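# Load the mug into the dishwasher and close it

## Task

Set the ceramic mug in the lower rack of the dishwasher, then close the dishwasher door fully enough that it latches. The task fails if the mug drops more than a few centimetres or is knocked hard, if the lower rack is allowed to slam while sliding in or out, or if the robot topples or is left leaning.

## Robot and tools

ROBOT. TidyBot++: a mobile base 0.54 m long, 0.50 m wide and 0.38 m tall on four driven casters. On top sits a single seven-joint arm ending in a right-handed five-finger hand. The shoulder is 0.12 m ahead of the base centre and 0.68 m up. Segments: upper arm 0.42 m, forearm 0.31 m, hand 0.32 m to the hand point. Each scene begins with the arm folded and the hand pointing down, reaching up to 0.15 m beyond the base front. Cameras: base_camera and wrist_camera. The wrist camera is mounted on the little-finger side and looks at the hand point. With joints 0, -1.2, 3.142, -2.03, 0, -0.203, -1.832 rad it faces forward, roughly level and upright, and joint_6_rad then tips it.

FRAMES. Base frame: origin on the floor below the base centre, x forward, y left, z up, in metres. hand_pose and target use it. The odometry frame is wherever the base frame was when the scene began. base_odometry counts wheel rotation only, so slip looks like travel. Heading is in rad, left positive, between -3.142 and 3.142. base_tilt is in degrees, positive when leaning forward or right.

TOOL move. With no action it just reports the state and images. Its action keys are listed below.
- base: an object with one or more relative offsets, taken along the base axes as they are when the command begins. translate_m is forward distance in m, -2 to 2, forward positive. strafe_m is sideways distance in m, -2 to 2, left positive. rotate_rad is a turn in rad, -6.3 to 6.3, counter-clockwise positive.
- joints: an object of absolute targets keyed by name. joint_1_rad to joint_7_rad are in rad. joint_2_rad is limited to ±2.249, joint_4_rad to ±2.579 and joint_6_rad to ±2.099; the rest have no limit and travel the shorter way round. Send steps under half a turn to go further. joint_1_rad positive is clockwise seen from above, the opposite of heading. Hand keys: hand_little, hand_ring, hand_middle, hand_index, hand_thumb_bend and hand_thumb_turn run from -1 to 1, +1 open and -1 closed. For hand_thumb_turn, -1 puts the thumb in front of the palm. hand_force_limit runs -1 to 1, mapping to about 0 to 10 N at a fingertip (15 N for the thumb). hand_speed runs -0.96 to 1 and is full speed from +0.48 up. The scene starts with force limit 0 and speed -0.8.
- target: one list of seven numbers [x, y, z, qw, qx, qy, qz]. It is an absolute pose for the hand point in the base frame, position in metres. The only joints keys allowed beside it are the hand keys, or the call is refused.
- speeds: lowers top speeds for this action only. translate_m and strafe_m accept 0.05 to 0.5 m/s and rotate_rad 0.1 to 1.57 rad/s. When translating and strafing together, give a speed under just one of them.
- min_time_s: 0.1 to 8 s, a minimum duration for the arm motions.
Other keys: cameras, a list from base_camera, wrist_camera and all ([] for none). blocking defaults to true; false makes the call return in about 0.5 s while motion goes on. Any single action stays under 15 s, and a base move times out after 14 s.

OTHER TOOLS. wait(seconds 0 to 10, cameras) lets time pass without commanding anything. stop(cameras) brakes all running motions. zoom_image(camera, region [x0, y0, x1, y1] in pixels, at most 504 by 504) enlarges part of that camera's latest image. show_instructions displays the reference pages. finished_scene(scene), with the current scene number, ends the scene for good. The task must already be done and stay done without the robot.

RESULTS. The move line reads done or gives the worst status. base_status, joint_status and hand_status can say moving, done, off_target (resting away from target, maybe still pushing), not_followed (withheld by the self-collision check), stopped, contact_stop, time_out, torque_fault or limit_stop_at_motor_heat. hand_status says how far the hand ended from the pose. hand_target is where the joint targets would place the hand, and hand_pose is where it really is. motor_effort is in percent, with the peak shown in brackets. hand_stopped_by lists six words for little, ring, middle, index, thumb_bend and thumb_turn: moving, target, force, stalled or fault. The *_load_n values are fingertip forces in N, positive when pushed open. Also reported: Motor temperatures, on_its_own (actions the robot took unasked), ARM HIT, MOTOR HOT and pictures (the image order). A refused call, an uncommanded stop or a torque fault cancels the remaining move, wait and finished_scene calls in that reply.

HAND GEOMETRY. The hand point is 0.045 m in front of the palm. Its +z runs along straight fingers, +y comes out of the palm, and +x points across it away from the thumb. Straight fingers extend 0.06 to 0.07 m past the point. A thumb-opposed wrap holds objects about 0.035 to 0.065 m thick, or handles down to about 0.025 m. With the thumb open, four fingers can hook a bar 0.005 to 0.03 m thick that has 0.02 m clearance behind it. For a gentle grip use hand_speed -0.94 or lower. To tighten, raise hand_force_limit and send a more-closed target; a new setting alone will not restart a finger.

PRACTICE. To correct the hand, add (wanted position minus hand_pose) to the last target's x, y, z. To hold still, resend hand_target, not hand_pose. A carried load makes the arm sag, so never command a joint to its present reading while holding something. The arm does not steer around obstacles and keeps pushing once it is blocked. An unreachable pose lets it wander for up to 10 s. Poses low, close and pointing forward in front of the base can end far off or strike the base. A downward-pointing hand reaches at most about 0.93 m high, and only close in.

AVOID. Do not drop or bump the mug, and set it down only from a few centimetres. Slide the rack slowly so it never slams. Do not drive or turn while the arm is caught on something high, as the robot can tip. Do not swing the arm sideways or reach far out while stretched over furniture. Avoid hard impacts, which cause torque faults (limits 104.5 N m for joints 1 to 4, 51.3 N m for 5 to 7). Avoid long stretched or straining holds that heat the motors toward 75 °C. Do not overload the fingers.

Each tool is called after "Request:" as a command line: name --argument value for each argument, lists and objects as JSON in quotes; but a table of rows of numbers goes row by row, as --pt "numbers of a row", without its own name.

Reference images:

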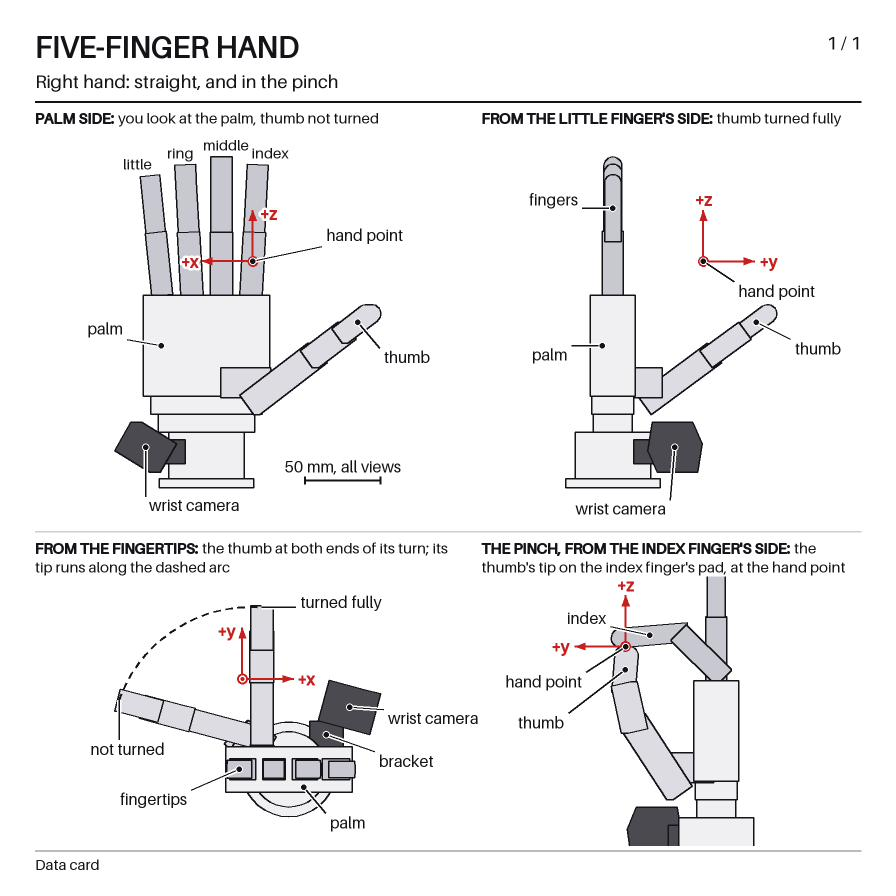

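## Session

Request:
move --joints '{"joint_1_rad": 0, "joint_2_rad": -1.2, "joint_3_rad": 3.142, "joint_4_rad": -2.03, "joint_5_rad": 0, "joint_6_rad": -0.4, "joint_7_rad": -1.745}' --cameras '["all"]'

Scene clock: 3.47 s.
Motor temperatures (°C): [35 31 31 32 38 38 42]
move: done
base_odometry: x=+0.000 y=+0.000 heading=+0.000
base_tilt: forward=+0.5 right=+0.2
base_status: not commanded
joint_positions: joint_1_rad=-0.025 joint_2_rad=-1.188 joint_3_rad=+3.121 joint_4_rad=-2.048 joint_5_rad=-0.041 joint_6_rad=-0.452 joint_7_rad=+4.464 hand_little=+1.000 hand_ring=+1.000 hand_middle=+1.000 hand_index=+1.000 hand_thumb_turn=+1.000 hand_thumb_bend=+1.000 hand_force_limit=+0.000 hand_speed=-0.800
joint_status: all done
hand_stopped_by: target,target,target,target,target,target
little_load_n: 0.0
ring_load_n: 0.0
middle_load_n: 0.0
index_load_n: 0.0
thumb_bend_load_n: 0.0
thumb_turn_load_n: 0.0
motor_effort: joint_1_rad=+0(2) joint_2_rad=+15(17) joint_3_rad=+0(1) joint_4_rad=+12(16) joint_5_rad=+1(2) joint_6_rad=+10(11) joint_7_rad=+0(2)
hand_pose: x=+0.2922 y=-0.0287 z=+1.0822 quat_wxyz=(+0.125, -0.607, +0.062, -0.782) (m; base frame)
hand_target: x=+0.2760 y=-0.0528 z=+1.1156 quat_wxyz=(+0.071, -0.575, +0.050, -0.814) (m; base frame)
hand_status: not commanded
pictures: base_camera, wrist_camera
Images, in order (width x height): base_camera 644x364, wrist_camera 504x504.

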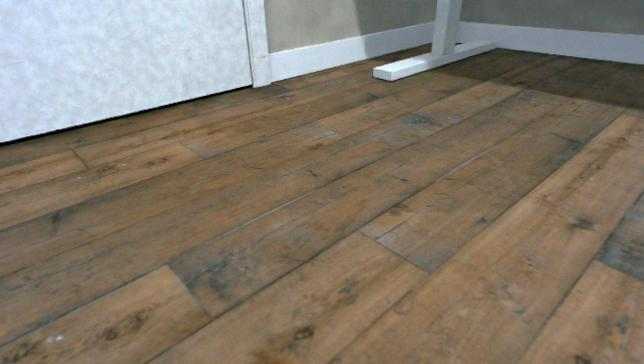

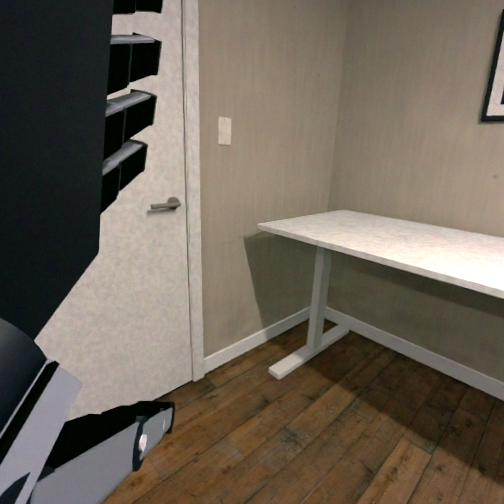

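Request:
move --base '{"rotate_rad": -0.9}' --cameras '["wrist_camera"]'

Request:
move --base '{"rotate_rad": -0.9}' --cameras '["wrist_camera"]'

Request:
move --base '{"rotate_rad": -0.9}' --cameras '["wrist_camera"]'

Scene clock: 8.10 s.
move: done
base_odometry: x=+0.000 y=+0.000 heading=-0.898
base_tilt: forward=+0.6 right=+0.1
base_status: done
joint_positions: joint_1_rad=-0.018 joint_2_rad=-1.188 joint_3_rad=+3.124 joint_4_rad=-2.048 joint_5_rad=-0.041 joint_6_rad=-0.451 joint_7_rad=+4.467 hand_little=+1.000 hand_ring=+1.000 hand_middle=+1.000 hand_index=+1.000 hand_thumb_turn=+1.000 hand_thumb_bend=+1.000 hand_force_limit=+0.000 hand_speed=-0.800
joint_status: not commanded
hand_stopped_by: target,target,target,target,target,target
little_load_n: 0.0
ring_load_n: -0.5
middle_load_n: 0.0
index_load_n: 0.0
thumb_bend_load_n: 0.0
thumb_turn_load_n: 0.0
motor_effort: joint_1_rad=+0(2) joint_2_rad=+15(17) joint_3_rad=+0(1) joint_4_rad=+12(13) joint_5_rad=+1(1) joint_6_rad=+9(10) joint_7_rad=+0(0)
hand_pose: x=+0.2917 y=-0.0311 z=+1.0828 quat_wxyz=(+0.122, -0.606, +0.065, -0.783) (m; base frame)
hand_target: x=+0.2760 y=-0.0528 z=+1.1156 quat_wxyz=(+0.071, -0.575, +0.050, -0.814) (m; base frame)
hand_status: not commanded
pictures: wrist_camera
Images, in order (width x height): wrist_camera 504x504.

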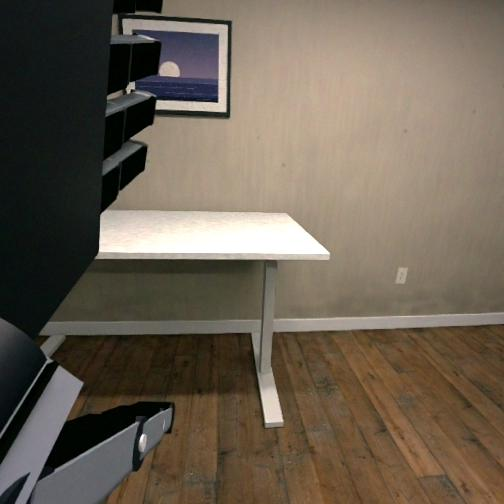

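Scene clock: 9.90 s.
move: done
base_odometry: x=+0.000 y=+0.000 heading=-1.796
base_tilt: forward=+0.6 right=+0.2
base_status: done
joint_positions: joint_1_rad=-0.017 joint_2_rad=-1.188 joint_3_rad=+3.124 joint_4_rad=-2.048 joint_5_rad=-0.041 joint_6_rad=-0.451 joint_7_rad=+4.467 hand_little=+1.000 hand_ring=+1.000 hand_middle=+1.000 hand_index=+1.000 hand_thumb_turn=+1.000 hand_thumb_bend=+1.000 hand_force_limit=+0.000 hand_speed=-0.800
joint_status: not commanded
hand_stopped_by: target,target,target,target,target,target
little_load_n: 0.0
ring_load_n: 0.0
middle_load_n: 0.0
index_load_n: 0.0
thumb_bend_load_n: 0.0
thumb_turn_load_n: 0.0
motor_effort: joint_1_rad=+0(1) joint_2_rad=+15(15) joint_3_rad=+0(1) joint_4_rad=+12(14) joint_5_rad=+0(1) joint_6_rad=+9(10) joint_7_rad=+0(0)
hand_pose: x=+0.2916 y=-0.0315 z=+1.0828 quat_wxyz=(+0.121, -0.606, +0.065, -0.783) (m; base frame)
hand_target: x=+0.2760 y=-0.0528 z=+1.1156 quat_wxyz=(+0.071, -0.575, +0.050, -0.814) (m; base frame)
hand_status: not commanded
pictures: wrist_camera
Images, in order (width x height): wrist_camera 504x504.

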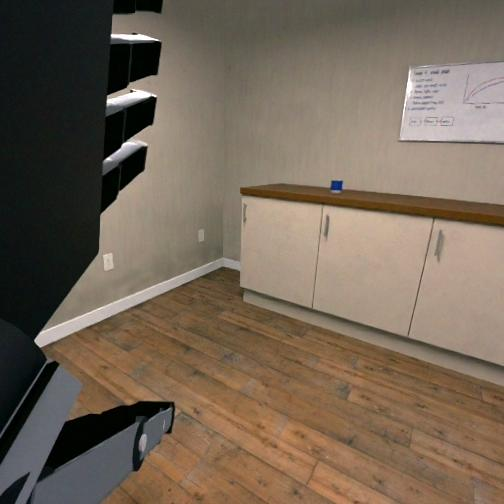

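Scene clock: 11.70 s.
move: done
base_odometry: x=+0.000 y=+0.000 heading=-2.694
base_tilt: forward=+0.6 right=+0.2
base_status: done
joint_positions: joint_1_rad=-0.016 joint_2_rad=-1.188 joint_3_rad=+3.124 joint_4_rad=-2.048 joint_5_rad=-0.041 joint_6_rad=-0.451 joint_7_rad=+4.467 hand_little=+1.000 hand_ring=+1.000 hand_middle=+1.000 hand_index=+1.000 hand_thumb_turn=+1.000 hand_thumb_bend=+1.000 hand_force_limit=+0.000 hand_speed=-0.800
joint_status: not commanded
hand_stopped_by: target,target,target,target,target,target
little_load_n: 0.0
ring_load_n: 0.0
middle_load_n: 0.0
index_load_n: 0.0
thumb_bend_load_n: 0.0
thumb_turn_load_n: 0.0
motor_effort: joint_1_rad=+0(1) joint_2_rad=+15(15) joint_3_rad=+0(1) joint_4_rad=+13(13) joint_5_rad=+0(1) joint_6_rad=+10(10) joint_7_rad=+0(0)
hand_pose: x=+0.2916 y=-0.0317 z=+1.0828 quat_wxyz=(+0.121, -0.606, +0.065, -0.783) (m; base frame)
hand_target: x=+0.2760 y=-0.0528 z=+1.1156 quat_wxyz=(+0.071, -0.575, +0.050, -0.814) (m; base frame)
hand_status: not commanded
pictures: wrist_camera
Images, in order (width x height): wrist_camera 504x504.

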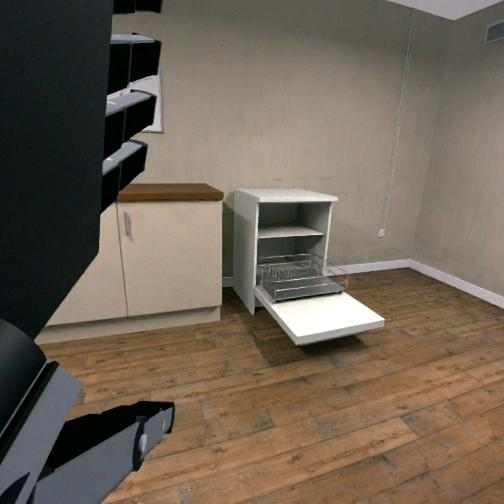

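Request:
move --base '{"rotate_rad": 0.4}' --cameras '["wrist_camera"]'

Request:
zoom_image --camera "wrist_camera" --region '[140, 150, 260, 240]'

Scene clock: 22.23 s.
move: done
base_odometry: x=+0.000 y=+0.000 heading=-2.296
base_tilt: forward=+0.5 right=+0.2
base_status: done
joint_positions: joint_1_rad=-0.016 joint_2_rad=-1.188 joint_3_rad=+3.124 joint_4_rad=-2.048 joint_5_rad=-0.041 joint_6_rad=-0.451 joint_7_rad=+4.467 hand_little=+1.000 hand_ring=+1.000 hand_middle=+1.000 hand_index=+1.000 hand_thumb_turn=+1.000 hand_thumb_bend=+1.000 hand_force_limit=+0.000 hand_speed=-0.800
joint_status: not commanded
hand_stopped_by: target,target,target,target,target,target
little_load_n: 0.0
ring_load_n: -0.5
middle_load_n: 0.0
index_load_n: 0.0
thumb_bend_load_n: 0.0
thumb_turn_load_n: 0.0
motor_effort: joint_1_rad=+0(1) joint_2_rad=+15(16) joint_3_rad=+0(1) joint_4_rad=+12(13) joint_5_rad=+0(1) joint_6_rad=+10(10) joint_7_rad=+0(0)
hand_pose: x=+0.2916 y=-0.0317 z=+1.0828 quat_wxyz=(+0.121, -0.606, +0.066, -0.783) (m; base frame)
hand_target: x=+0.2760 y=-0.0528 z=+1.1156 quat_wxyz=(+0.071, -0.575, +0.050, -0.814) (m; base frame)
hand_status: not commanded
pictures: wrist_camera
Images, in order (width x height): wrist_camera 504x504.

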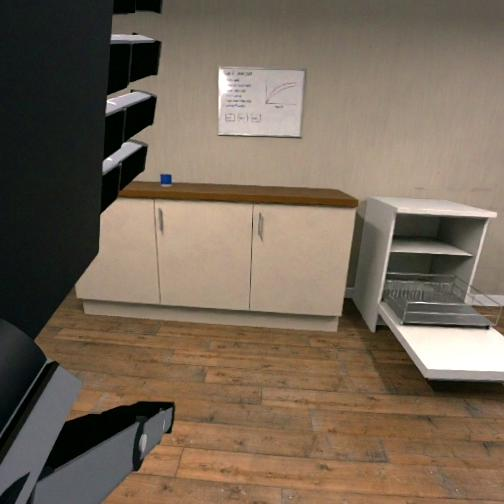

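Scaled by 4.200 from the camera's 504x504 image, which has a finer 720x720 frame.

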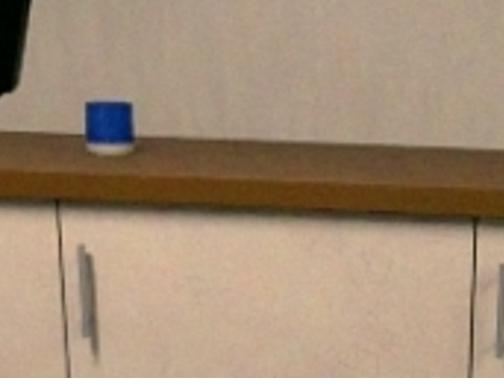

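Request:
move --base '{"translate_m": 1.2, "strafe_m": 0.55}' --cameras '["all"]'

Request:
zoom_image --camera "wrist_camera" --region '[150, 150, 350, 330]'

Scene clock: 31.00 s.
move: done
base_odometry: x=-0.384 y=-1.263 heading=-2.295
base_tilt: forward=+0.6 right=+0.1
base_status: done
joint_positions: joint_1_rad=-0.016 joint_2_rad=-1.189 joint_3_rad=+3.126 joint_4_rad=-2.048 joint_5_rad=-0.041 joint_6_rad=-0.450 joint_7_rad=+4.467 hand_little=+1.000 hand_ring=+1.000 hand_middle=+1.000 hand_index=+1.000 hand_thumb_turn=+1.000 hand_thumb_bend=+1.000 hand_force_limit=+0.000 hand_speed=-0.800
joint_status: not commanded
hand_stopped_by: target,target,target,target,target,target
little_load_n: 0.0
ring_load_n: 0.5
middle_load_n: 0.0
index_load_n: 0.0
thumb_bend_load_n: 0.0
thumb_turn_load_n: 0.0
motor_effort: joint_1_rad=+0(1) joint_2_rad=+15(17) joint_3_rad=+0(1) joint_4_rad=+12(14) joint_5_rad=+0(1) joint_6_rad=+9(10) joint_7_rad=+0(0)
hand_pose: x=+0.2910 y=-0.0326 z=+1.0835 quat_wxyz=(+0.121, -0.605, +0.066, -0.784) (m; base frame)
hand_target: x=+0.2760 y=-0.0528 z=+1.1156 quat_wxyz=(+0.071, -0.575, +0.050, -0.814) (m; base frame)
hand_status: not commanded
pictures: base_camera, wrist_camera
Images, in order (width x height): base_camera 644x364, wrist_camera 504x504.

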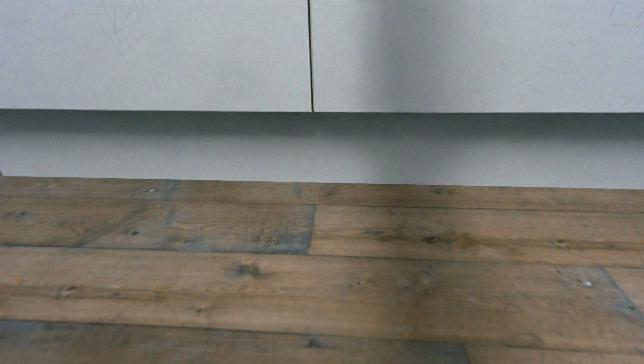

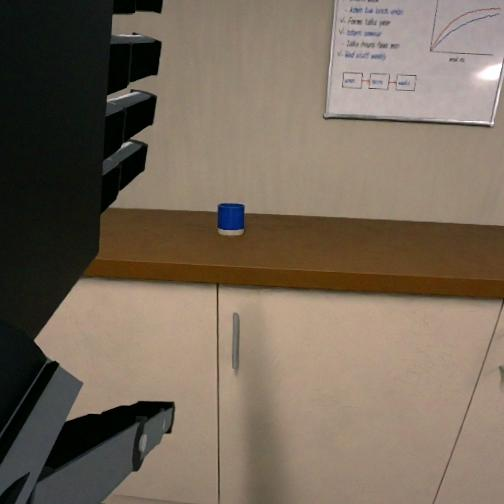

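Scaled by 2.520 from the camera's 504x504 image, which has a finer 720x720 frame.

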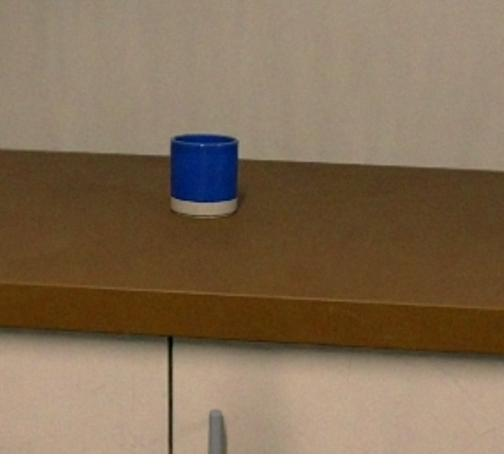

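Request:
move --base '{"translate_m": 0.10, "strafe_m": -0.34}'

Request:
move --joints '{"joint_1_rad": -0.524, "joint_2_rad": 0.36, "joint_3_rad": 3.142, "joint_4_rad": -1.12, "joint_5_rad": 0, "joint_6_rad": -0.21, "joint_7_rad": -1.571, "hand_thumb_turn": -1}' --min_time_s 3 --cameras '["wrist_camera"]'

Scene clock: 50.83 s.
move: done
base_odometry: x=-0.705 y=-1.112 heading=-2.295
base_tilt: forward=+0.5 right=+0.2
base_status: done
joint_positions: joint_1_rad=-0.014 joint_2_rad=-1.189 joint_3_rad=+3.133 joint_4_rad=-2.048 joint_5_rad=-0.041 joint_6_rad=-0.449 joint_7_rad=+4.467 hand_little=+1.000 hand_ring=+1.000 hand_middle=+1.000 hand_index=+1.000 hand_thumb_turn=+1.000 hand_thumb_bend=+1.000 hand_force_limit=+0.000 hand_speed=-0.800
joint_status: not commanded
hand_stopped_by: target,target,target,target,target,target
little_load_n: 0.0
ring_load_n: 0.0
middle_load_n: 0.0
index_load_n: 0.0
thumb_bend_load_n: 0.0
thumb_turn_load_n: 0.0
motor_effort: joint_1_rad=+0(2) joint_2_rad=+15(17) joint_3_rad=+0(2) joint_4_rad=+12(13) joint_5_rad=+0(1) joint_6_rad=+10(10) joint_7_rad=+0(0)
hand_pose: x=+0.2908 y=-0.0360 z=+1.0837 quat_wxyz=(+0.122, -0.604, +0.070, -0.785) (m; base frame)
hand_target: x=+0.2760 y=-0.0528 z=+1.1156 quat_wxyz=(+0.071, -0.575, +0.050, -0.814) (m; base frame)
hand_status: not commanded
pictures: none

Scene clock: 56.47 s.
move: done
base_odometry: x=-0.705 y=-1.112 heading=-2.295
base_tilt: forward=+0.6 right=+0.2
base_status: not commanded
joint_positions: joint_1_rad=-0.502 joint_2_rad=+0.341 joint_3_rad=+3.133 joint_4_rad=-1.146 joint_5_rad=-0.041 joint_6_rad=-0.262 joint_7_rad=+4.641 hand_little=+1.000 hand_ring=+1.000 hand_middle=+1.000 hand_index=+1.000 hand_thumb_turn=-1.000 hand_thumb_bend=+1.000 hand_force_limit=+0.000 hand_speed=-0.800
joint_status: all done
hand_stopped_by: target,target,target,target,target,target
little_load_n: 0.0
ring_load_n: 0.0
middle_load_n: 0.0
index_load_n: 0.0
thumb_bend_load_n: 0.0
thumb_turn_load_n: 0.0
motor_effort: joint_1_rad=+0(2) joint_2_rad=-26(29) joint_3_rad=-1(2) joint_4_rad=+16(18) joint_5_rad=+0(1) joint_6_rad=+9(11) joint_7_rad=+0(1)
hand_pose: x=+0.8121 y=+0.3273 z=+1.0108 quat_wxyz=(+0.201, -0.751, -0.154, -0.609) (m; base frame)
hand_target: x=+0.8216 y=+0.3378 z=+1.0352 quat_wxyz=(+0.172, -0.722, -0.194, -0.641) (m; base frame)
hand_status: not commanded
pictures: wrist_camera
Images, in order (width x height): wrist_camera 504x504.

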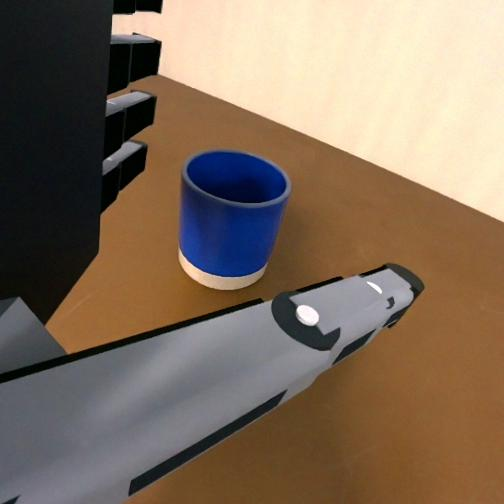

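Request:
zoom_image --camera "wrist_camera" --region '[100, 110, 340, 310]'

Scaled by 2.100 from the camera's 504x504 image, which has a finer 720x720 frame.

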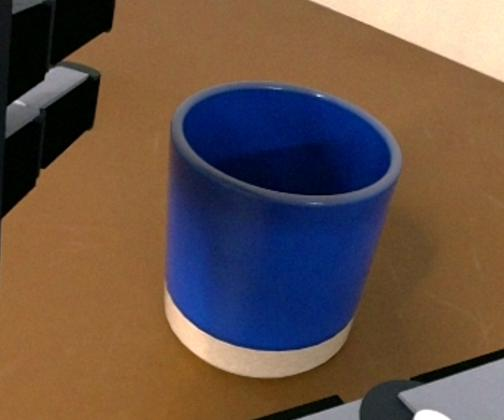

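Request:
move --base '{"translate_m": -0.02, "strafe_m": -0.32}'

Request:
move --joints '{"joint_1_rad": -0.93, "joint_2_rad": 0.50, "joint_3_rad": 3.142, "joint_4_rad": -0.98, "joint_5_rad": 0.0, "joint_6_rad": -0.23, "joint_7_rad": -1.52}' --min_time_s 2.5

Request:
move --base '{"translate_m": 0.14}' --speeds '{"translate_m": 0.2}' --cameras '["all"]'

Scene clock: 76.47 s.
move: done
base_odometry: x=-0.932 y=-0.885 heading=-2.294
base_tilt: forward=+0.6 right=+0.2
base_status: done
joint_positions: joint_1_rad=-0.514 joint_2_rad=+0.340 joint_3_rad=+3.138 joint_4_rad=-1.145 joint_5_rad=-0.041 joint_6_rad=-0.261 joint_7_rad=+4.641 hand_little=+1.000 hand_ring=+1.000 hand_middle=+1.000 hand_index=+1.000 hand_thumb_turn=-1.000 hand_thumb_bend=+1.000 hand_force_limit=+0.000 hand_speed=-0.800
joint_status: not commanded
hand_stopped_by: target,target,target,target,target,target
little_load_n: 0.0
ring_load_n: -0.5
middle_load_n: 0.0
index_load_n: 0.0
thumb_bend_load_n: 0.0
thumb_turn_load_n: 0.0
motor_effort: joint_1_rad=+0(3) joint_2_rad=-26(30) joint_3_rad=-2(3) joint_4_rad=+15(16) joint_5_rad=+1(1) joint_6_rad=+9(10) joint_7_rad=+0(0)
hand_pose: x=+0.8098 y=+0.3327 z=+1.0125 quat_wxyz=(+0.203, -0.750, -0.157, -0.610) (m; base frame)
hand_target: x=+0.8216 y=+0.3378 z=+1.0352 quat_wxyz=(+0.172, -0.722, -0.194, -0.641) (m; base frame)
hand_status: not commanded
pictures: none

Scene clock: 79.30 s.
move: done
base_odometry: x=-0.932 y=-0.885 heading=-2.294
base_tilt: forward=+0.5 right=+0.1
base_status: not commanded
joint_positions: joint_1_rad=-0.914 joint_2_rad=+0.465 joint_3_rad=+3.138 joint_4_rad=-1.006 joint_5_rad=-0.041 joint_6_rad=-0.261 joint_7_rad=+4.692 hand_little=+1.000 hand_ring=+1.000 hand_middle=+1.000 hand_index=+1.000 hand_thumb_turn=-1.000 hand_thumb_bend=+1.000 hand_force_limit=+0.000 hand_speed=-0.800
joint_status: all done
hand_stopped_by: target,target,target,target,target,target
little_load_n: 0.0
ring_load_n: 0.0
middle_load_n: 0.0
index_load_n: 0.0
thumb_bend_load_n: 0.0
thumb_turn_load_n: 0.5
motor_effort: joint_1_rad=+0(2) joint_2_rad=-30(30) joint_3_rad=-2(4) joint_4_rad=+15(17) joint_5_rad=+0(2) joint_6_rad=+9(11) joint_7_rad=+0(2)
hand_pose: x=+0.6570 y=+0.6137 z=+1.0041 quat_wxyz=(+0.308, -0.691, -0.319, -0.570) (m; base frame)
hand_target: x=+0.6637 y=+0.6291 z=+1.0074 quat_wxyz=(+0.279, -0.666, -0.355, -0.594) (m; base frame)
hand_status: not commanded
pictures: none

Scene clock: 80.67 s.
move: done
base_odometry: x=-1.025 y=-0.990 heading=-2.295
base_tilt: forward=+0.6 right=+0.1
base_status: done
joint_positions: joint_1_rad=-0.922 joint_2_rad=+0.472 joint_3_rad=+3.139 joint_4_rad=-1.004 joint_5_rad=-0.041 joint_6_rad=-0.261 joint_7_rad=+4.692 hand_little=+1.000 hand_ring=+1.000 hand_middle=+1.000 hand_index=+1.000 hand_thumb_turn=-1.000 hand_thumb_bend=+1.000 hand_force_limit=+0.000 hand_speed=-0.800
joint_status: not commanded
hand_stopped_by: target,target,target,target,target,target
little_load_n: 0.0
ring_load_n: 0.0
middle_load_n: 0.0
index_load_n: 0.0
thumb_bend_load_n: 0.0
thumb_turn_load_n: 0.5
motor_effort: joint_1_rad=+0(3) joint_2_rad=-29(32) joint_3_rad=-2(3) joint_4_rad=+16(17) joint_5_rad=+0(1) joint_6_rad=+9(10) joint_7_rad=+0(0)
hand_pose: x=+0.6538 y=+0.6196 z=+0.9996 quat_wxyz=(+0.310, -0.692, -0.322, -0.567) (m; base frame)
hand_target: x=+0.6637 y=+0.6291 z=+1.0074 quat_wxyz=(+0.279, -0.666, -0.355, -0.594) (m; base frame)
hand_status: not commanded
pictures: base_camera, wrist_camera
Images, in order (width x height): base_camera 644x364, wrist_camera 504x504.

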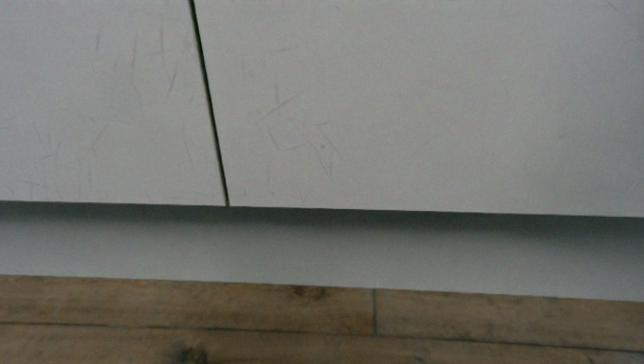

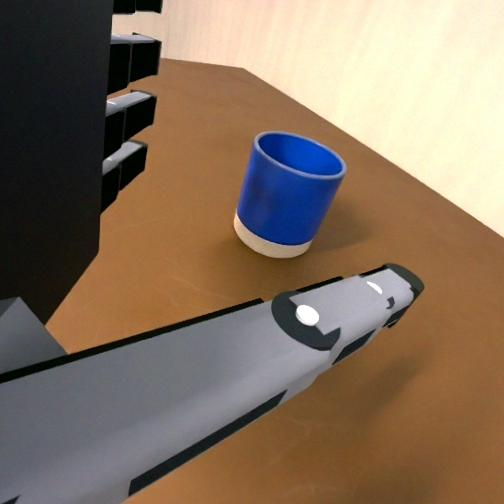

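Request:
zoom_image --camera "wrist_camera" --region '[200, 100, 400, 290]'

Scaled by 2.520 from the camera's 504x504 image, which has a finer 720x720 frame.

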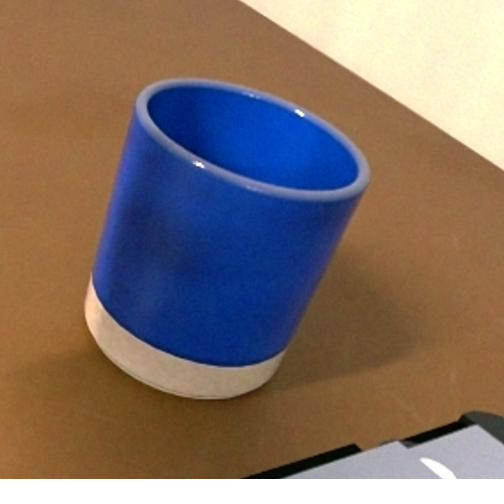

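Request:
move --joints '{"joint_1_rad": -0.93, "joint_2_rad": 0.53, "joint_3_rad": 3.142, "joint_4_rad": -1.19, "joint_5_rad": 0.03, "joint_6_rad": 0.01, "joint_7_rad": -1.46}' --min_time_s 2.5 --cameras '["wrist_camera"]'

Request:
zoom_image --camera "wrist_camera" --region '[200, 50, 400, 290]'

Scene clock: 98.73 s.
move: done
base_odometry: x=-1.025 y=-0.990 heading=-2.295
base_tilt: forward=+0.6 right=+0.2
base_status: not commanded
joint_positions: joint_1_rad=-0.922 joint_2_rad=+0.494 joint_3_rad=+3.139 joint_4_rad=-1.158 joint_5_rad=-0.030 joint_6_rad=-0.043 joint_7_rad=+4.752 hand_little=+1.000 hand_ring=+1.000 hand_middle=+1.000 hand_index=+1.000 hand_thumb_turn=-1.000 hand_thumb_bend=+1.000 hand_force_limit=+0.000 hand_speed=-0.800
joint_status: all done
hand_stopped_by: target,target,target,target,target,target
little_load_n: 0.0
ring_load_n: 0.0
middle_load_n: 0.0
index_load_n: -0.5
thumb_bend_load_n: 0.0
thumb_turn_load_n: 0.5
motor_effort: joint_1_rad=+0(1) joint_2_rad=-30(31) joint_3_rad=-2(2) joint_4_rad=+16(17) joint_5_rad=+0(2) joint_6_rad=+9(11) joint_7_rad=+0(1)
hand_pose: x=+0.6651 y=+0.6260 z=+0.9573 quat_wxyz=(+0.293, -0.669, -0.337, -0.594) (m; base frame)
hand_target: x=+0.6711 y=+0.6355 z=+0.9315 quat_wxyz=(+0.252, -0.649, -0.385, -0.606) (m; base frame)
hand_status: not commanded
pictures: wrist_camera
Images, in order (width x height): wrist_camera 504x504.

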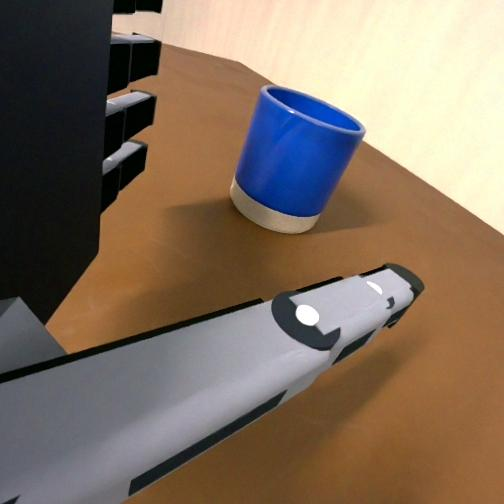

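Scaled by 2.100 from the camera's 504x504 image, which has a finer 720x720 frame.

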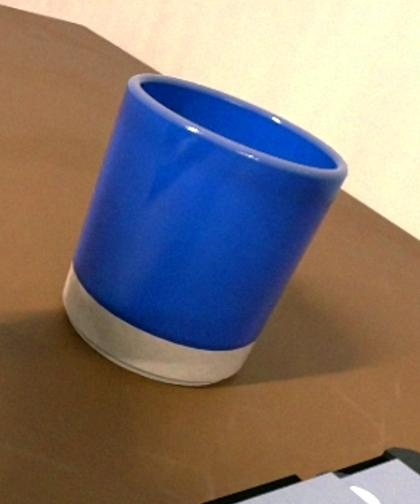

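Request:
move --joints '{"joint_2_rad": 0.565}' --min_time_s 1.5 --cameras '["wrist_camera"]'

Request:
zoom_image --camera "wrist_camera" --region '[200, 0, 400, 240]'

Scene clock: 103.33 s.
move: done
base_odometry: x=-1.025 y=-0.990 heading=-2.295
base_tilt: forward=+0.6 right=+0.2
base_status: not commanded
joint_positions: joint_1_rad=-0.922 joint_2_rad=+0.527 joint_3_rad=+3.139 joint_4_rad=-1.158 joint_5_rad=-0.030 joint_6_rad=-0.042 joint_7_rad=+4.752 hand_little=+1.000 hand_ring=+1.000 hand_middle=+1.000 hand_index=+1.000 hand_thumb_turn=-1.000 hand_thumb_bend=+1.000 hand_force_limit=+0.000 hand_speed=-0.800
joint_status: all done
hand_stopped_by: target,target,target,target,target,target
little_load_n: 0.0
ring_load_n: 0.0
middle_load_n: 0.0
index_load_n: 0.0
thumb_bend_load_n: 0.0
thumb_turn_load_n: 0.0
motor_effort: joint_1_rad=+0(1) joint_2_rad=-32(32) joint_3_rad=-2(2) joint_4_rad=+15(16) joint_5_rad=+0(1) joint_6_rad=+9(10) joint_7_rad=+0(1)
hand_pose: x=+0.6705 y=+0.6330 z=+0.9298 quat_wxyz=(+0.288, -0.679, -0.342, -0.583) (m; base frame)
hand_target: x=+0.6760 y=+0.6421 z=+0.9020 quat_wxyz=(+0.247, -0.659, -0.391, -0.594) (m; base frame)
hand_status: not commanded
pictures: wrist_camera
Images, in order (width x height): wrist_camera 504x504.

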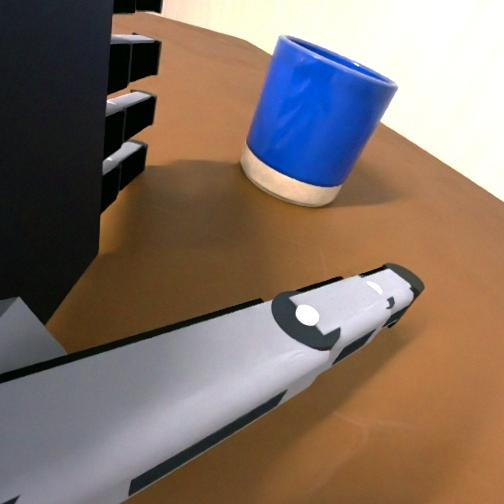

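Scaled by 2.100 from the camera's 504x504 image, which has a finer 720x720 frame.

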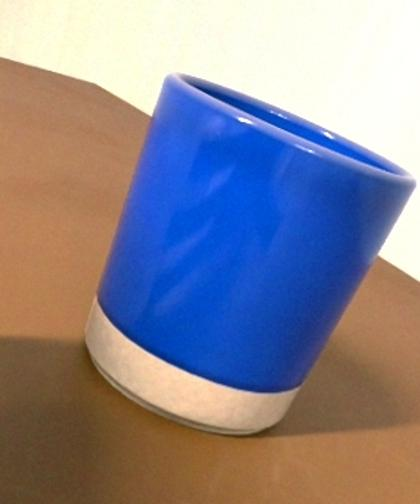

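Request:
move --base '{"translate_m": 0.051, "strafe_m": -0.001}' --speeds '{"translate_m": 0.1}' --cameras '["wrist_camera"]'

Request:
zoom_image --camera "wrist_camera" --region '[150, 0, 400, 260]'

Scene clock: 115.07 s.
move: done
base_odometry: x=-1.060 y=-1.028 heading=-2.295
base_tilt: forward=+0.6 right=+0.1
base_status: done
joint_positions: joint_1_rad=-0.925 joint_2_rad=+0.529 joint_3_rad=+3.139 joint_4_rad=-1.158 joint_5_rad=-0.030 joint_6_rad=-0.038 joint_7_rad=+4.752 hand_little=+1.000 hand_ring=+1.000 hand_middle=+1.000 hand_index=+1.000 hand_thumb_turn=-1.000 hand_thumb_bend=+1.000 hand_force_limit=+0.000 hand_speed=-0.800
joint_status: not commanded
hand_stopped_by: target,target,target,target,target,target
little_load_n: 0.0
ring_load_n: 0.0
middle_load_n: 0.0
index_load_n: 0.0
thumb_bend_load_n: 0.0
thumb_turn_load_n: 0.5
motor_effort: joint_1_rad=+0(3) joint_2_rad=-30(32) joint_3_rad=-1(3) joint_4_rad=+14(16) joint_5_rad=+0(1) joint_6_rad=+8(10) joint_7_rad=+0(0)
hand_pose: x=+0.6693 y=+0.6351 z=+0.9292 quat_wxyz=(+0.289, -0.678, -0.343, -0.583) (m; base frame)
hand_target: x=+0.6760 y=+0.6421 z=+0.9020 quat_wxyz=(+0.247, -0.659, -0.391, -0.594) (m; base frame)
hand_status: not commanded
pictures: wrist_camera
Images, in order (width x height): wrist_camera 504x504.

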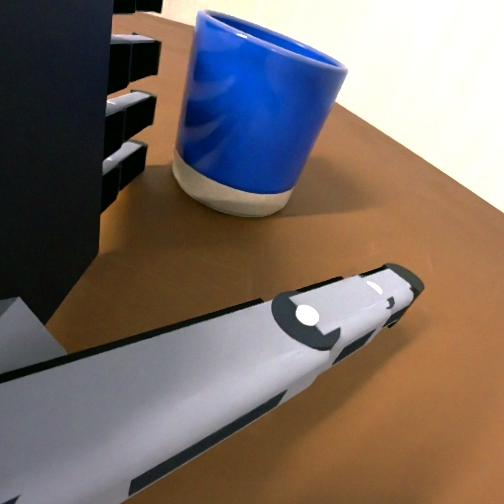

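Scaled by 1.938 from the camera's 504x504 image, which has a finer 720x720 frame.

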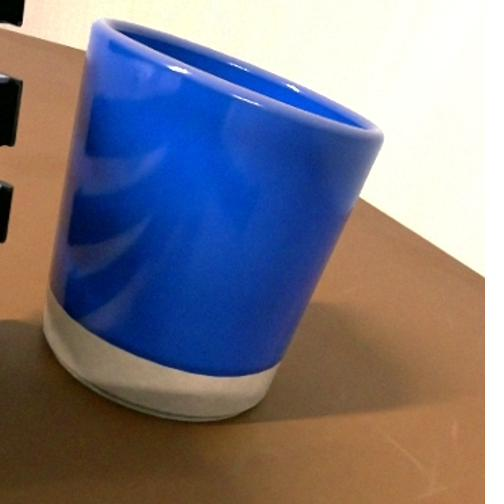

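Request:
move --base '{"translate_m": 0.024, "strafe_m": 0.038}' --speeds '{"translate_m": 0.06}' --cameras '["wrist_camera"]'

Request:
zoom_image --camera "wrist_camera" --region '[100, 0, 420, 320]'

Scene clock: 122.93 s.
move: done
base_odometry: x=-1.047 y=-1.072 heading=-2.296
base_tilt: forward=+0.6 right=+0.1
base_status: done
joint_positions: joint_1_rad=-0.925 joint_2_rad=+0.530 joint_3_rad=+3.139 joint_4_rad=-1.159 joint_5_rad=-0.030 joint_6_rad=-0.034 joint_7_rad=+4.752 hand_little=+1.000 hand_ring=+1.000 hand_middle=+1.000 hand_index=+1.000 hand_thumb_turn=-1.000 hand_thumb_bend=+1.000 hand_force_limit=+0.000 hand_speed=-0.800
joint_status: not commanded
hand_stopped_by: target,target,target,target,target,target
little_load_n: 0.0
ring_load_n: 0.0
middle_load_n: 0.0
index_load_n: 0.0
thumb_bend_load_n: 0.0
thumb_turn_load_n: 0.0
motor_effort: joint_1_rad=+0(2) joint_2_rad=-29(32) joint_3_rad=-2(2) joint_4_rad=+14(16) joint_5_rad=+1(1) joint_6_rad=+10(10) joint_7_rad=+0(0)
hand_pose: x=+0.6695 y=+0.6354 z=+0.9296 quat_wxyz=(+0.289, -0.677, -0.343, -0.584) (m; base frame)
hand_target: x=+0.6760 y=+0.6421 z=+0.9020 quat_wxyz=(+0.247, -0.659, -0.391, -0.594) (m; base frame)
hand_status: not commanded
pictures: wrist_camera
Images, in order (width x height): wrist_camera 504x504.

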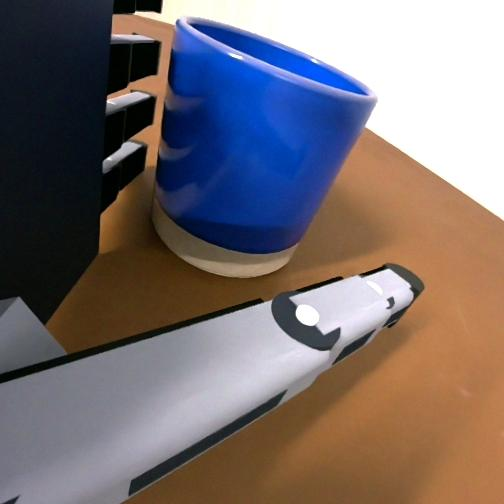

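Scaled by 1.575 from the camera's 504x504 image, which has a finer 720x720 frame.

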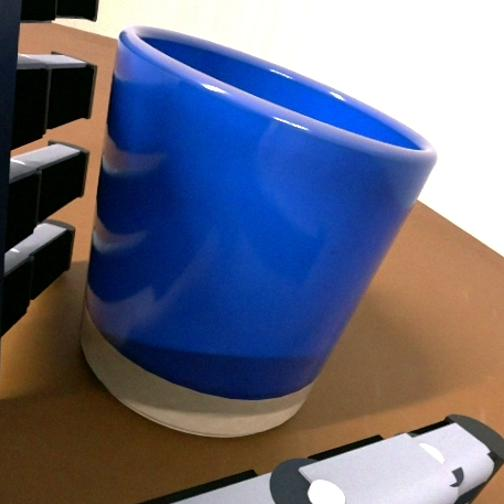

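Request:
move --base '{"translate_m": 0.022, "strafe_m": 0.034}' --speeds '{"translate_m": 0.05}' --cameras '["wrist_camera"]'

Scene clock: 129.67 s.
move: done
base_odometry: x=-1.037 y=-1.111 heading=-2.296
base_tilt: forward=+0.6 right=+0.2
base_status: done
joint_positions: joint_1_rad=-0.925 joint_2_rad=+0.530 joint_3_rad=+3.139 joint_4_rad=-1.159 joint_5_rad=-0.029 joint_6_rad=-0.031 joint_7_rad=+4.752 hand_little=+1.000 hand_ring=+1.000 hand_middle=+1.000 hand_index=+1.000 hand_thumb_turn=-1.000 hand_thumb_bend=+1.000 hand_force_limit=+0.000 hand_speed=-0.800
joint_status: not commanded
hand_stopped_by: target,target,target,target,target,target
little_load_n: 0.0
ring_load_n: 0.0
middle_load_n: 0.0
index_load_n: 0.0
thumb_bend_load_n: 0.0
thumb_turn_load_n: 0.5
motor_effort: joint_1_rad=+0(2) joint_2_rad=-29(31) joint_3_rad=-1(3) joint_4_rad=+14(16) joint_5_rad=+0(1) joint_6_rad=+8(10) joint_7_rad=+0(1)
hand_pose: x=+0.6697 y=+0.6355 z=+0.9298 quat_wxyz=(+0.289, -0.676, -0.342, -0.585) (m; base frame)
hand_target: x=+0.6760 y=+0.6421 z=+0.9020 quat_wxyz=(+0.247, -0.659, -0.391, -0.594) (m; base frame)
hand_status: not commanded
pictures: wrist_camera
Images, in order (width x height): wrist_camera 504x504.

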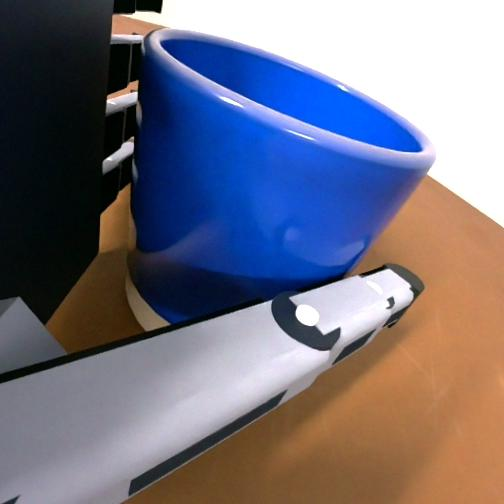

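Request:
move --joints '{"hand_index": -1, "hand_middle": -1, "hand_thumb_bend": -1, "hand_force_limit": -0.1, "hand_speed": -0.9}'

Request:
move --joints '{"hand_index": -0.99, "hand_middle": -0.99, "hand_thumb_bend": -0.99, "hand_force_limit": 0.15, "hand_speed": -0.9}' --cameras '["wrist_camera"]'

Scene clock: 141.43 s.
move: off_target
base_odometry: x=-1.037 y=-1.111 heading=-2.296
base_tilt: forward=+0.5 right=+0.1
base_status: not commanded
joint_positions: joint_1_rad=-0.925 joint_2_rad=+0.530 joint_3_rad=+3.139 joint_4_rad=-1.159 joint_5_rad=-0.029 joint_6_rad=-0.031 joint_7_rad=+4.752 hand_little=+1.000 hand_ring=+1.000 hand_middle=+0.397 hand_index=+0.471 hand_thumb_turn=-1.000 hand_thumb_bend=+0.727 hand_force_limit=-0.100 hand_speed=-0.900
joint_status: hand_middle off_target (ended at +0.397, target -1.000); hand_index off_target (ended at +0.471, target -1.000); hand_thumb_bend off_target (ended at +0.727, target -1.000); the others done
hand_stopped_by: target,target,force,force,force,target
little_load_n: 0.0
ring_load_n: 0.0
middle_load_n: 5.5
index_load_n: 1.5
thumb_bend_load_n: 10.5
thumb_turn_load_n: 1.0
motor_effort: joint_1_rad=+0(1) joint_2_rad=-29(30) joint_3_rad=-1(2) joint_4_rad=+14(15) joint_5_rad=+1(1) joint_6_rad=+9(10) joint_7_rad=+0(1)
hand_pose: x=+0.6697 y=+0.6355 z=+0.9298 quat_wxyz=(+0.289, -0.676, -0.342, -0.585) (m; base frame)
hand_target: x=+0.6760 y=+0.6421 z=+0.9020 quat_wxyz=(+0.247, -0.659, -0.391, -0.594) (m; base frame)
hand_status: not commanded
pictures: none

Scene clock: 141.87 s.
move: off_target
base_odometry: x=-1.037 y=-1.111 heading=-2.296
base_tilt: forward=+0.6 right=+0.2
base_status: not commanded
joint_positions: joint_1_rad=-0.925 joint_2_rad=+0.530 joint_3_rad=+3.139 joint_4_rad=-1.159 joint_5_rad=-0.029 joint_6_rad=-0.031 joint_7_rad=+4.752 hand_little=+1.000 hand_ring=+1.000 hand_middle=+0.397 hand_index=+0.454 hand_thumb_turn=-1.000 hand_thumb_bend=+0.727 hand_force_limit=+0.150 hand_speed=-0.900
joint_status: hand_middle off_target (ended at +0.397, target -0.990); hand_index off_target (ended at +0.454, target -0.990); hand_thumb_bend off_target (ended at +0.727, target -0.990); the others done
hand_stopped_by: target,target,force,force,force,target
little_load_n: 0.0
ring_load_n: 0.0
middle_load_n: 3.0
index_load_n: 6.5
thumb_bend_load_n: 13.0
thumb_turn_load_n: 0.0
motor_effort: joint_1_rad=+0(1) joint_2_rad=-29(29) joint_3_rad=-1(1) joint_4_rad=+14(15) joint_5_rad=+1(2) joint_6_rad=+9(10) joint_7_rad=+0(1)
hand_pose: x=+0.6697 y=+0.6355 z=+0.9298 quat_wxyz=(+0.289, -0.676, -0.342, -0.585) (m; base frame)
hand_target: x=+0.6760 y=+0.6421 z=+0.9020 quat_wxyz=(+0.247, -0.659, -0.391, -0.594) (m; base frame)
hand_status: not commanded
pictures: wrist_camera
Images, in order (width x height): wrist_camera 504x504.

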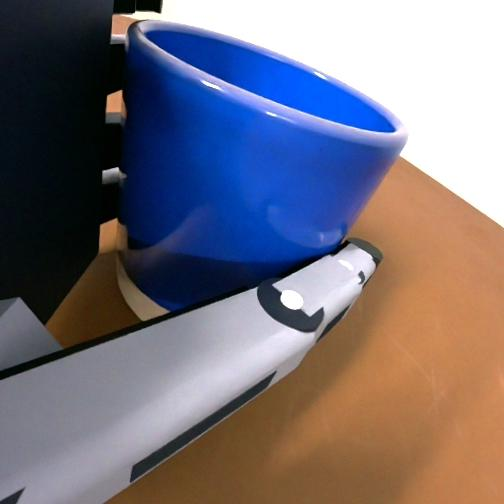

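Request:
move --joints '{"joint_2_rad": 0.42}' --min_time_s 3 --cameras '["wrist_camera"]'

Request:
move --base '{"translate_m": -0.7}' --speeds '{"translate_m": 0.25}' --joints '{"joint_2_rad": 0.36}'

Scene clock: 147.03 s.
move: done
base_odometry: x=-1.037 y=-1.111 heading=-2.296
base_tilt: forward=+0.6 right=+0.1
base_status: not commanded
joint_positions: joint_1_rad=-0.925 joint_2_rad=+0.442 joint_3_rad=+3.139 joint_4_rad=-1.172 joint_5_rad=-0.029 joint_6_rad=-0.031 joint_7_rad=+4.752 hand_little=+1.000 hand_ring=+1.000 hand_middle=+0.397 hand_index=+0.454 hand_thumb_turn=-1.000 hand_thumb_bend=+0.727 hand_force_limit=+0.150 hand_speed=-0.900
joint_status: all done
hand_stopped_by: target,target,force,force,force,target
little_load_n: 0.0
ring_load_n: 0.0
middle_load_n: 3.0
index_load_n: 7.0
thumb_bend_load_n: 13.0
thumb_turn_load_n: 0.5
motor_effort: joint_1_rad=+1(1) joint_2_rad=-32(35) joint_3_rad=-1(2) joint_4_rad=+18(19) joint_5_rad=+1(1) joint_6_rad=+12(13) joint_7_rad=+1(1)
hand_pose: x=+0.6541 y=+0.6149 z=+0.9948 quat_wxyz=(+0.302, -0.654, -0.331, -0.610) (m; base frame)
hand_target: x=+0.6517 y=+0.6094 z=+1.0222 quat_wxyz=(+0.268, -0.617, -0.366, -0.643) (m; base frame)
hand_status: not commanded
pictures: wrist_camera
Images, in order (width x height): wrist_camera 504x504.

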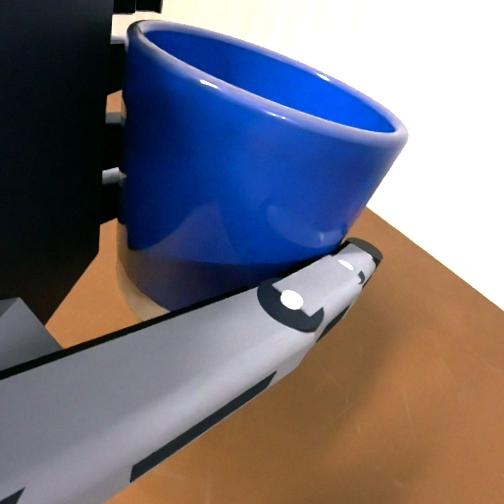

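Scene clock: 150.57 s.
move: done
base_odometry: x=-0.572 y=-0.587 heading=-2.296
base_tilt: forward=+0.6 right=+0.2
base_status: done
joint_positions: joint_1_rad=-0.928 joint_2_rad=+0.369 joint_3_rad=+3.139 joint_4_rad=-1.177 joint_5_rad=-0.029 joint_6_rad=-0.031 joint_7_rad=+4.752 hand_little=+1.000 hand_ring=+1.000 hand_middle=+0.397 hand_index=+0.454 hand_thumb_turn=-1.000 hand_thumb_bend=+0.727 hand_force_limit=+0.150 hand_speed=-0.900
joint_status: all done
hand_stopped_by: target,target,force,force,force,target
little_load_n: 0.0
ring_load_n: 0.0
middle_load_n: 2.5
index_load_n: 7.0
thumb_bend_load_n: 13.0
thumb_turn_load_n: 0.0
motor_effort: joint_1_rad=+1(4) joint_2_rad=-30(36) joint_3_rad=-1(3) joint_4_rad=+18(20) joint_5_rad=+1(2) joint_6_rad=+12(13) joint_7_rad=+1(1)
hand_pose: x=+0.6374 y=+0.5961 z=+1.0502 quat_wxyz=(+0.313, -0.632, -0.321, -0.632) (m; base frame)
hand_target: x=+0.6386 y=+0.5919 z=+1.0700 quat_wxyz=(+0.276, -0.599, -0.355, -0.663) (m; base frame)
hand_status: not commanded
pictures: none

Request:
move --joints '{"joint_1_rad": 0, "joint_2_rad": -1.1, "joint_3_rad": 3.142, "joint_4_rad": -2.03, "joint_5_rad": 0, "joint_6_rad": -0.74, "joint_7_rad": -1.5}' --min_time_s 4

Request:
move --base '{"strafe_m": -1.05}' --speeds '{"strafe_m": 0.4}' --cameras '["base_camera"]'

Scene clock: 172.37 s.
move: done
base_odometry: x=-0.572 y=-0.587 heading=-2.296
base_tilt: forward=+0.5 right=+0.2
base_status: not commanded
joint_positions: joint_1_rad=-0.023 joint_2_rad=-1.082 joint_3_rad=+3.139 joint_4_rad=-2.011 joint_5_rad=-0.029 joint_6_rad=-0.691 joint_7_rad=+4.752 hand_little=+1.000 hand_ring=+1.000 hand_middle=+0.397 hand_index=+0.454 hand_thumb_turn=-1.000 hand_thumb_bend=+0.727 hand_force_limit=+0.150 hand_speed=-0.900
joint_status: all done
hand_stopped_by: target,target,force,force,force,target
little_load_n: 0.0
ring_load_n: 0.0
middle_load_n: 3.0
index_load_n: 7.0
thumb_bend_load_n: 13.0
thumb_turn_load_n: 0.5
motor_effort: joint_1_rad=+1(3) joint_2_rad=+12(33) joint_3_rad=-1(2) joint_4_rad=+14(20) joint_5_rad=+1(2) joint_6_rad=+12(14) joint_7_rad=+0(2)
hand_pose: x=+0.3217 y=-0.0476 z=+1.0222 quat_wxyz=(+0.009, -0.724, -0.022, -0.690) (m; base frame)
hand_target: x=+0.3139 y=-0.0610 z=+1.0023 quat_wxyz=(-0.024, -0.741, -0.026, -0.671) (m; base frame)
hand_status: not commanded
pictures: none

Scene clock: 175.97 s.
move: done
base_odometry: x=-1.358 y=+0.110 heading=-2.296
base_tilt: forward=+0.6 right=+0.2
base_status: done
joint_positions: joint_1_rad=-0.017 joint_2_rad=-1.082 joint_3_rad=+3.140 joint_4_rad=-2.011 joint_5_rad=-0.029 joint_6_rad=-0.693 joint_7_rad=+4.752 hand_little=+1.000 hand_ring=+1.000 hand_middle=+0.397 hand_index=+0.454 hand_thumb_turn=-1.000 hand_thumb_bend=+0.727 hand_force_limit=+0.150 hand_speed=-0.900
joint_status: not commanded
hand_stopped_by: target,target,force,force,force,target
little_load_n: 0.0
ring_load_n: 0.0
middle_load_n: 3.0
index_load_n: 6.5
thumb_bend_load_n: 13.0
thumb_turn_load_n: 0.5
motor_effort: joint_1_rad=+0(2) joint_2_rad=+12(13) joint_3_rad=+0(2) joint_4_rad=+15(16) joint_5_rad=+1(2) joint_6_rad=+12(13) joint_7_rad=+1(1)
hand_pose: x=+0.3214 y=-0.0492 z=+1.0211 quat_wxyz=(+0.007, -0.725, -0.020, -0.689) (m; base frame)
hand_target: x=+0.3139 y=-0.0610 z=+1.0023 quat_wxyz=(-0.024, -0.741, -0.026, -0.671) (m; base frame)
hand_status: not commanded
pictures: base_camera
Images, in order (width x height): base_camera 644x364.

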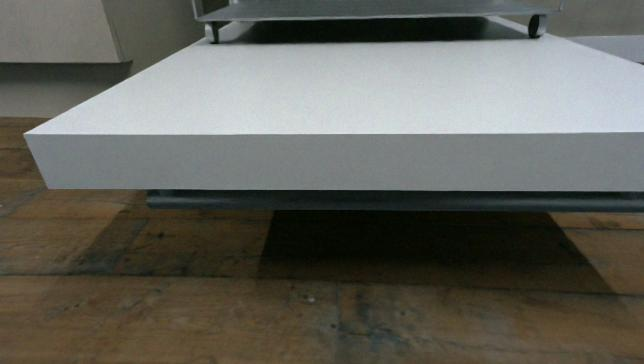

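Request:
move --base '{"strafe_m": -0.95}' --speeds '{"strafe_m": 0.4}'

Request:
move --base '{"translate_m": 0.92, "rotate_rad": 1.549}' --speeds '{"translate_m": 0.4, "rotate_rad": 0.8}' --cameras '["base_camera"]'

Scene clock: 186.17 s.
move: done
base_odometry: x=-2.069 y=+0.741 heading=-2.297
base_tilt: forward=+0.5 right=+0.2
base_status: done
joint_positions: joint_1_rad=-0.015 joint_2_rad=-1.082 joint_3_rad=+3.141 joint_4_rad=-2.012 joint_5_rad=-0.029 joint_6_rad=-0.694 joint_7_rad=+4.752 hand_little=+1.000 hand_ring=+1.000 hand_middle=+0.397 hand_index=+0.454 hand_thumb_turn=-1.000 hand_thumb_bend=+0.727 hand_force_limit=+0.150 hand_speed=-0.900
joint_status: not commanded
hand_stopped_by: target,target,force,force,force,target
little_load_n: 0.0
ring_load_n: 0.5
middle_load_n: 3.0
index_load_n: 6.5
thumb_bend_load_n: 13.0
thumb_turn_load_n: 0.0
motor_effort: joint_1_rad=+0(2) joint_2_rad=+12(14) joint_3_rad=-1(2) joint_4_rad=+15(17) joint_5_rad=+1(2) joint_6_rad=+12(13) joint_7_rad=+1(1)
hand_pose: x=+0.3212 y=-0.0501 z=+1.0209 quat_wxyz=(+0.006, -0.725, -0.018, -0.689) (m; base frame)
hand_target: x=+0.3139 y=-0.0610 z=+1.0023 quat_wxyz=(-0.024, -0.741, -0.026, -0.671) (m; base frame)
hand_status: not commanded
pictures: none

Scene clock: 189.43 s.
move: done
base_odometry: x=-2.680 y=+0.052 heading=-0.746
base_tilt: forward=+0.5 right=+0.2
base_status: done
joint_positions: joint_1_rad=-0.014 joint_2_rad=-1.088 joint_3_rad=+3.141 joint_4_rad=-2.013 joint_5_rad=-0.029 joint_6_rad=-0.695 joint_7_rad=+4.752 hand_little=+1.000 hand_ring=+1.000 hand_middle=+0.397 hand_index=+0.454 hand_thumb_turn=-1.000 hand_thumb_bend=+0.727 hand_force_limit=+0.150 hand_speed=-0.900
joint_status: not commanded
hand_stopped_by: target,target,force,force,force,target
little_load_n: 0.0
ring_load_n: 0.0
middle_load_n: 3.0
index_load_n: 6.5
thumb_bend_load_n: 13.0
thumb_turn_load_n: 0.5
motor_effort: joint_1_rad=+0(2) joint_2_rad=+12(14) joint_3_rad=-1(2) joint_4_rad=+15(16) joint_5_rad=+1(2) joint_6_rad=+13(13) joint_7_rad=+1(1)
hand_pose: x=+0.3195 y=-0.0503 z=+1.0209 quat_wxyz=(+0.006, -0.724, -0.018, -0.690) (m; base frame)
hand_target: x=+0.3139 y=-0.0610 z=+1.0023 quat_wxyz=(-0.024, -0.741, -0.026, -0.671) (m; base frame)
hand_status: not commanded
pictures: base_camera
Images, in order (width x height): base_camera 644x364.

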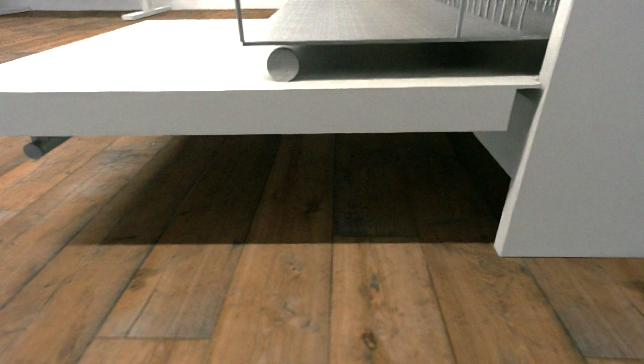

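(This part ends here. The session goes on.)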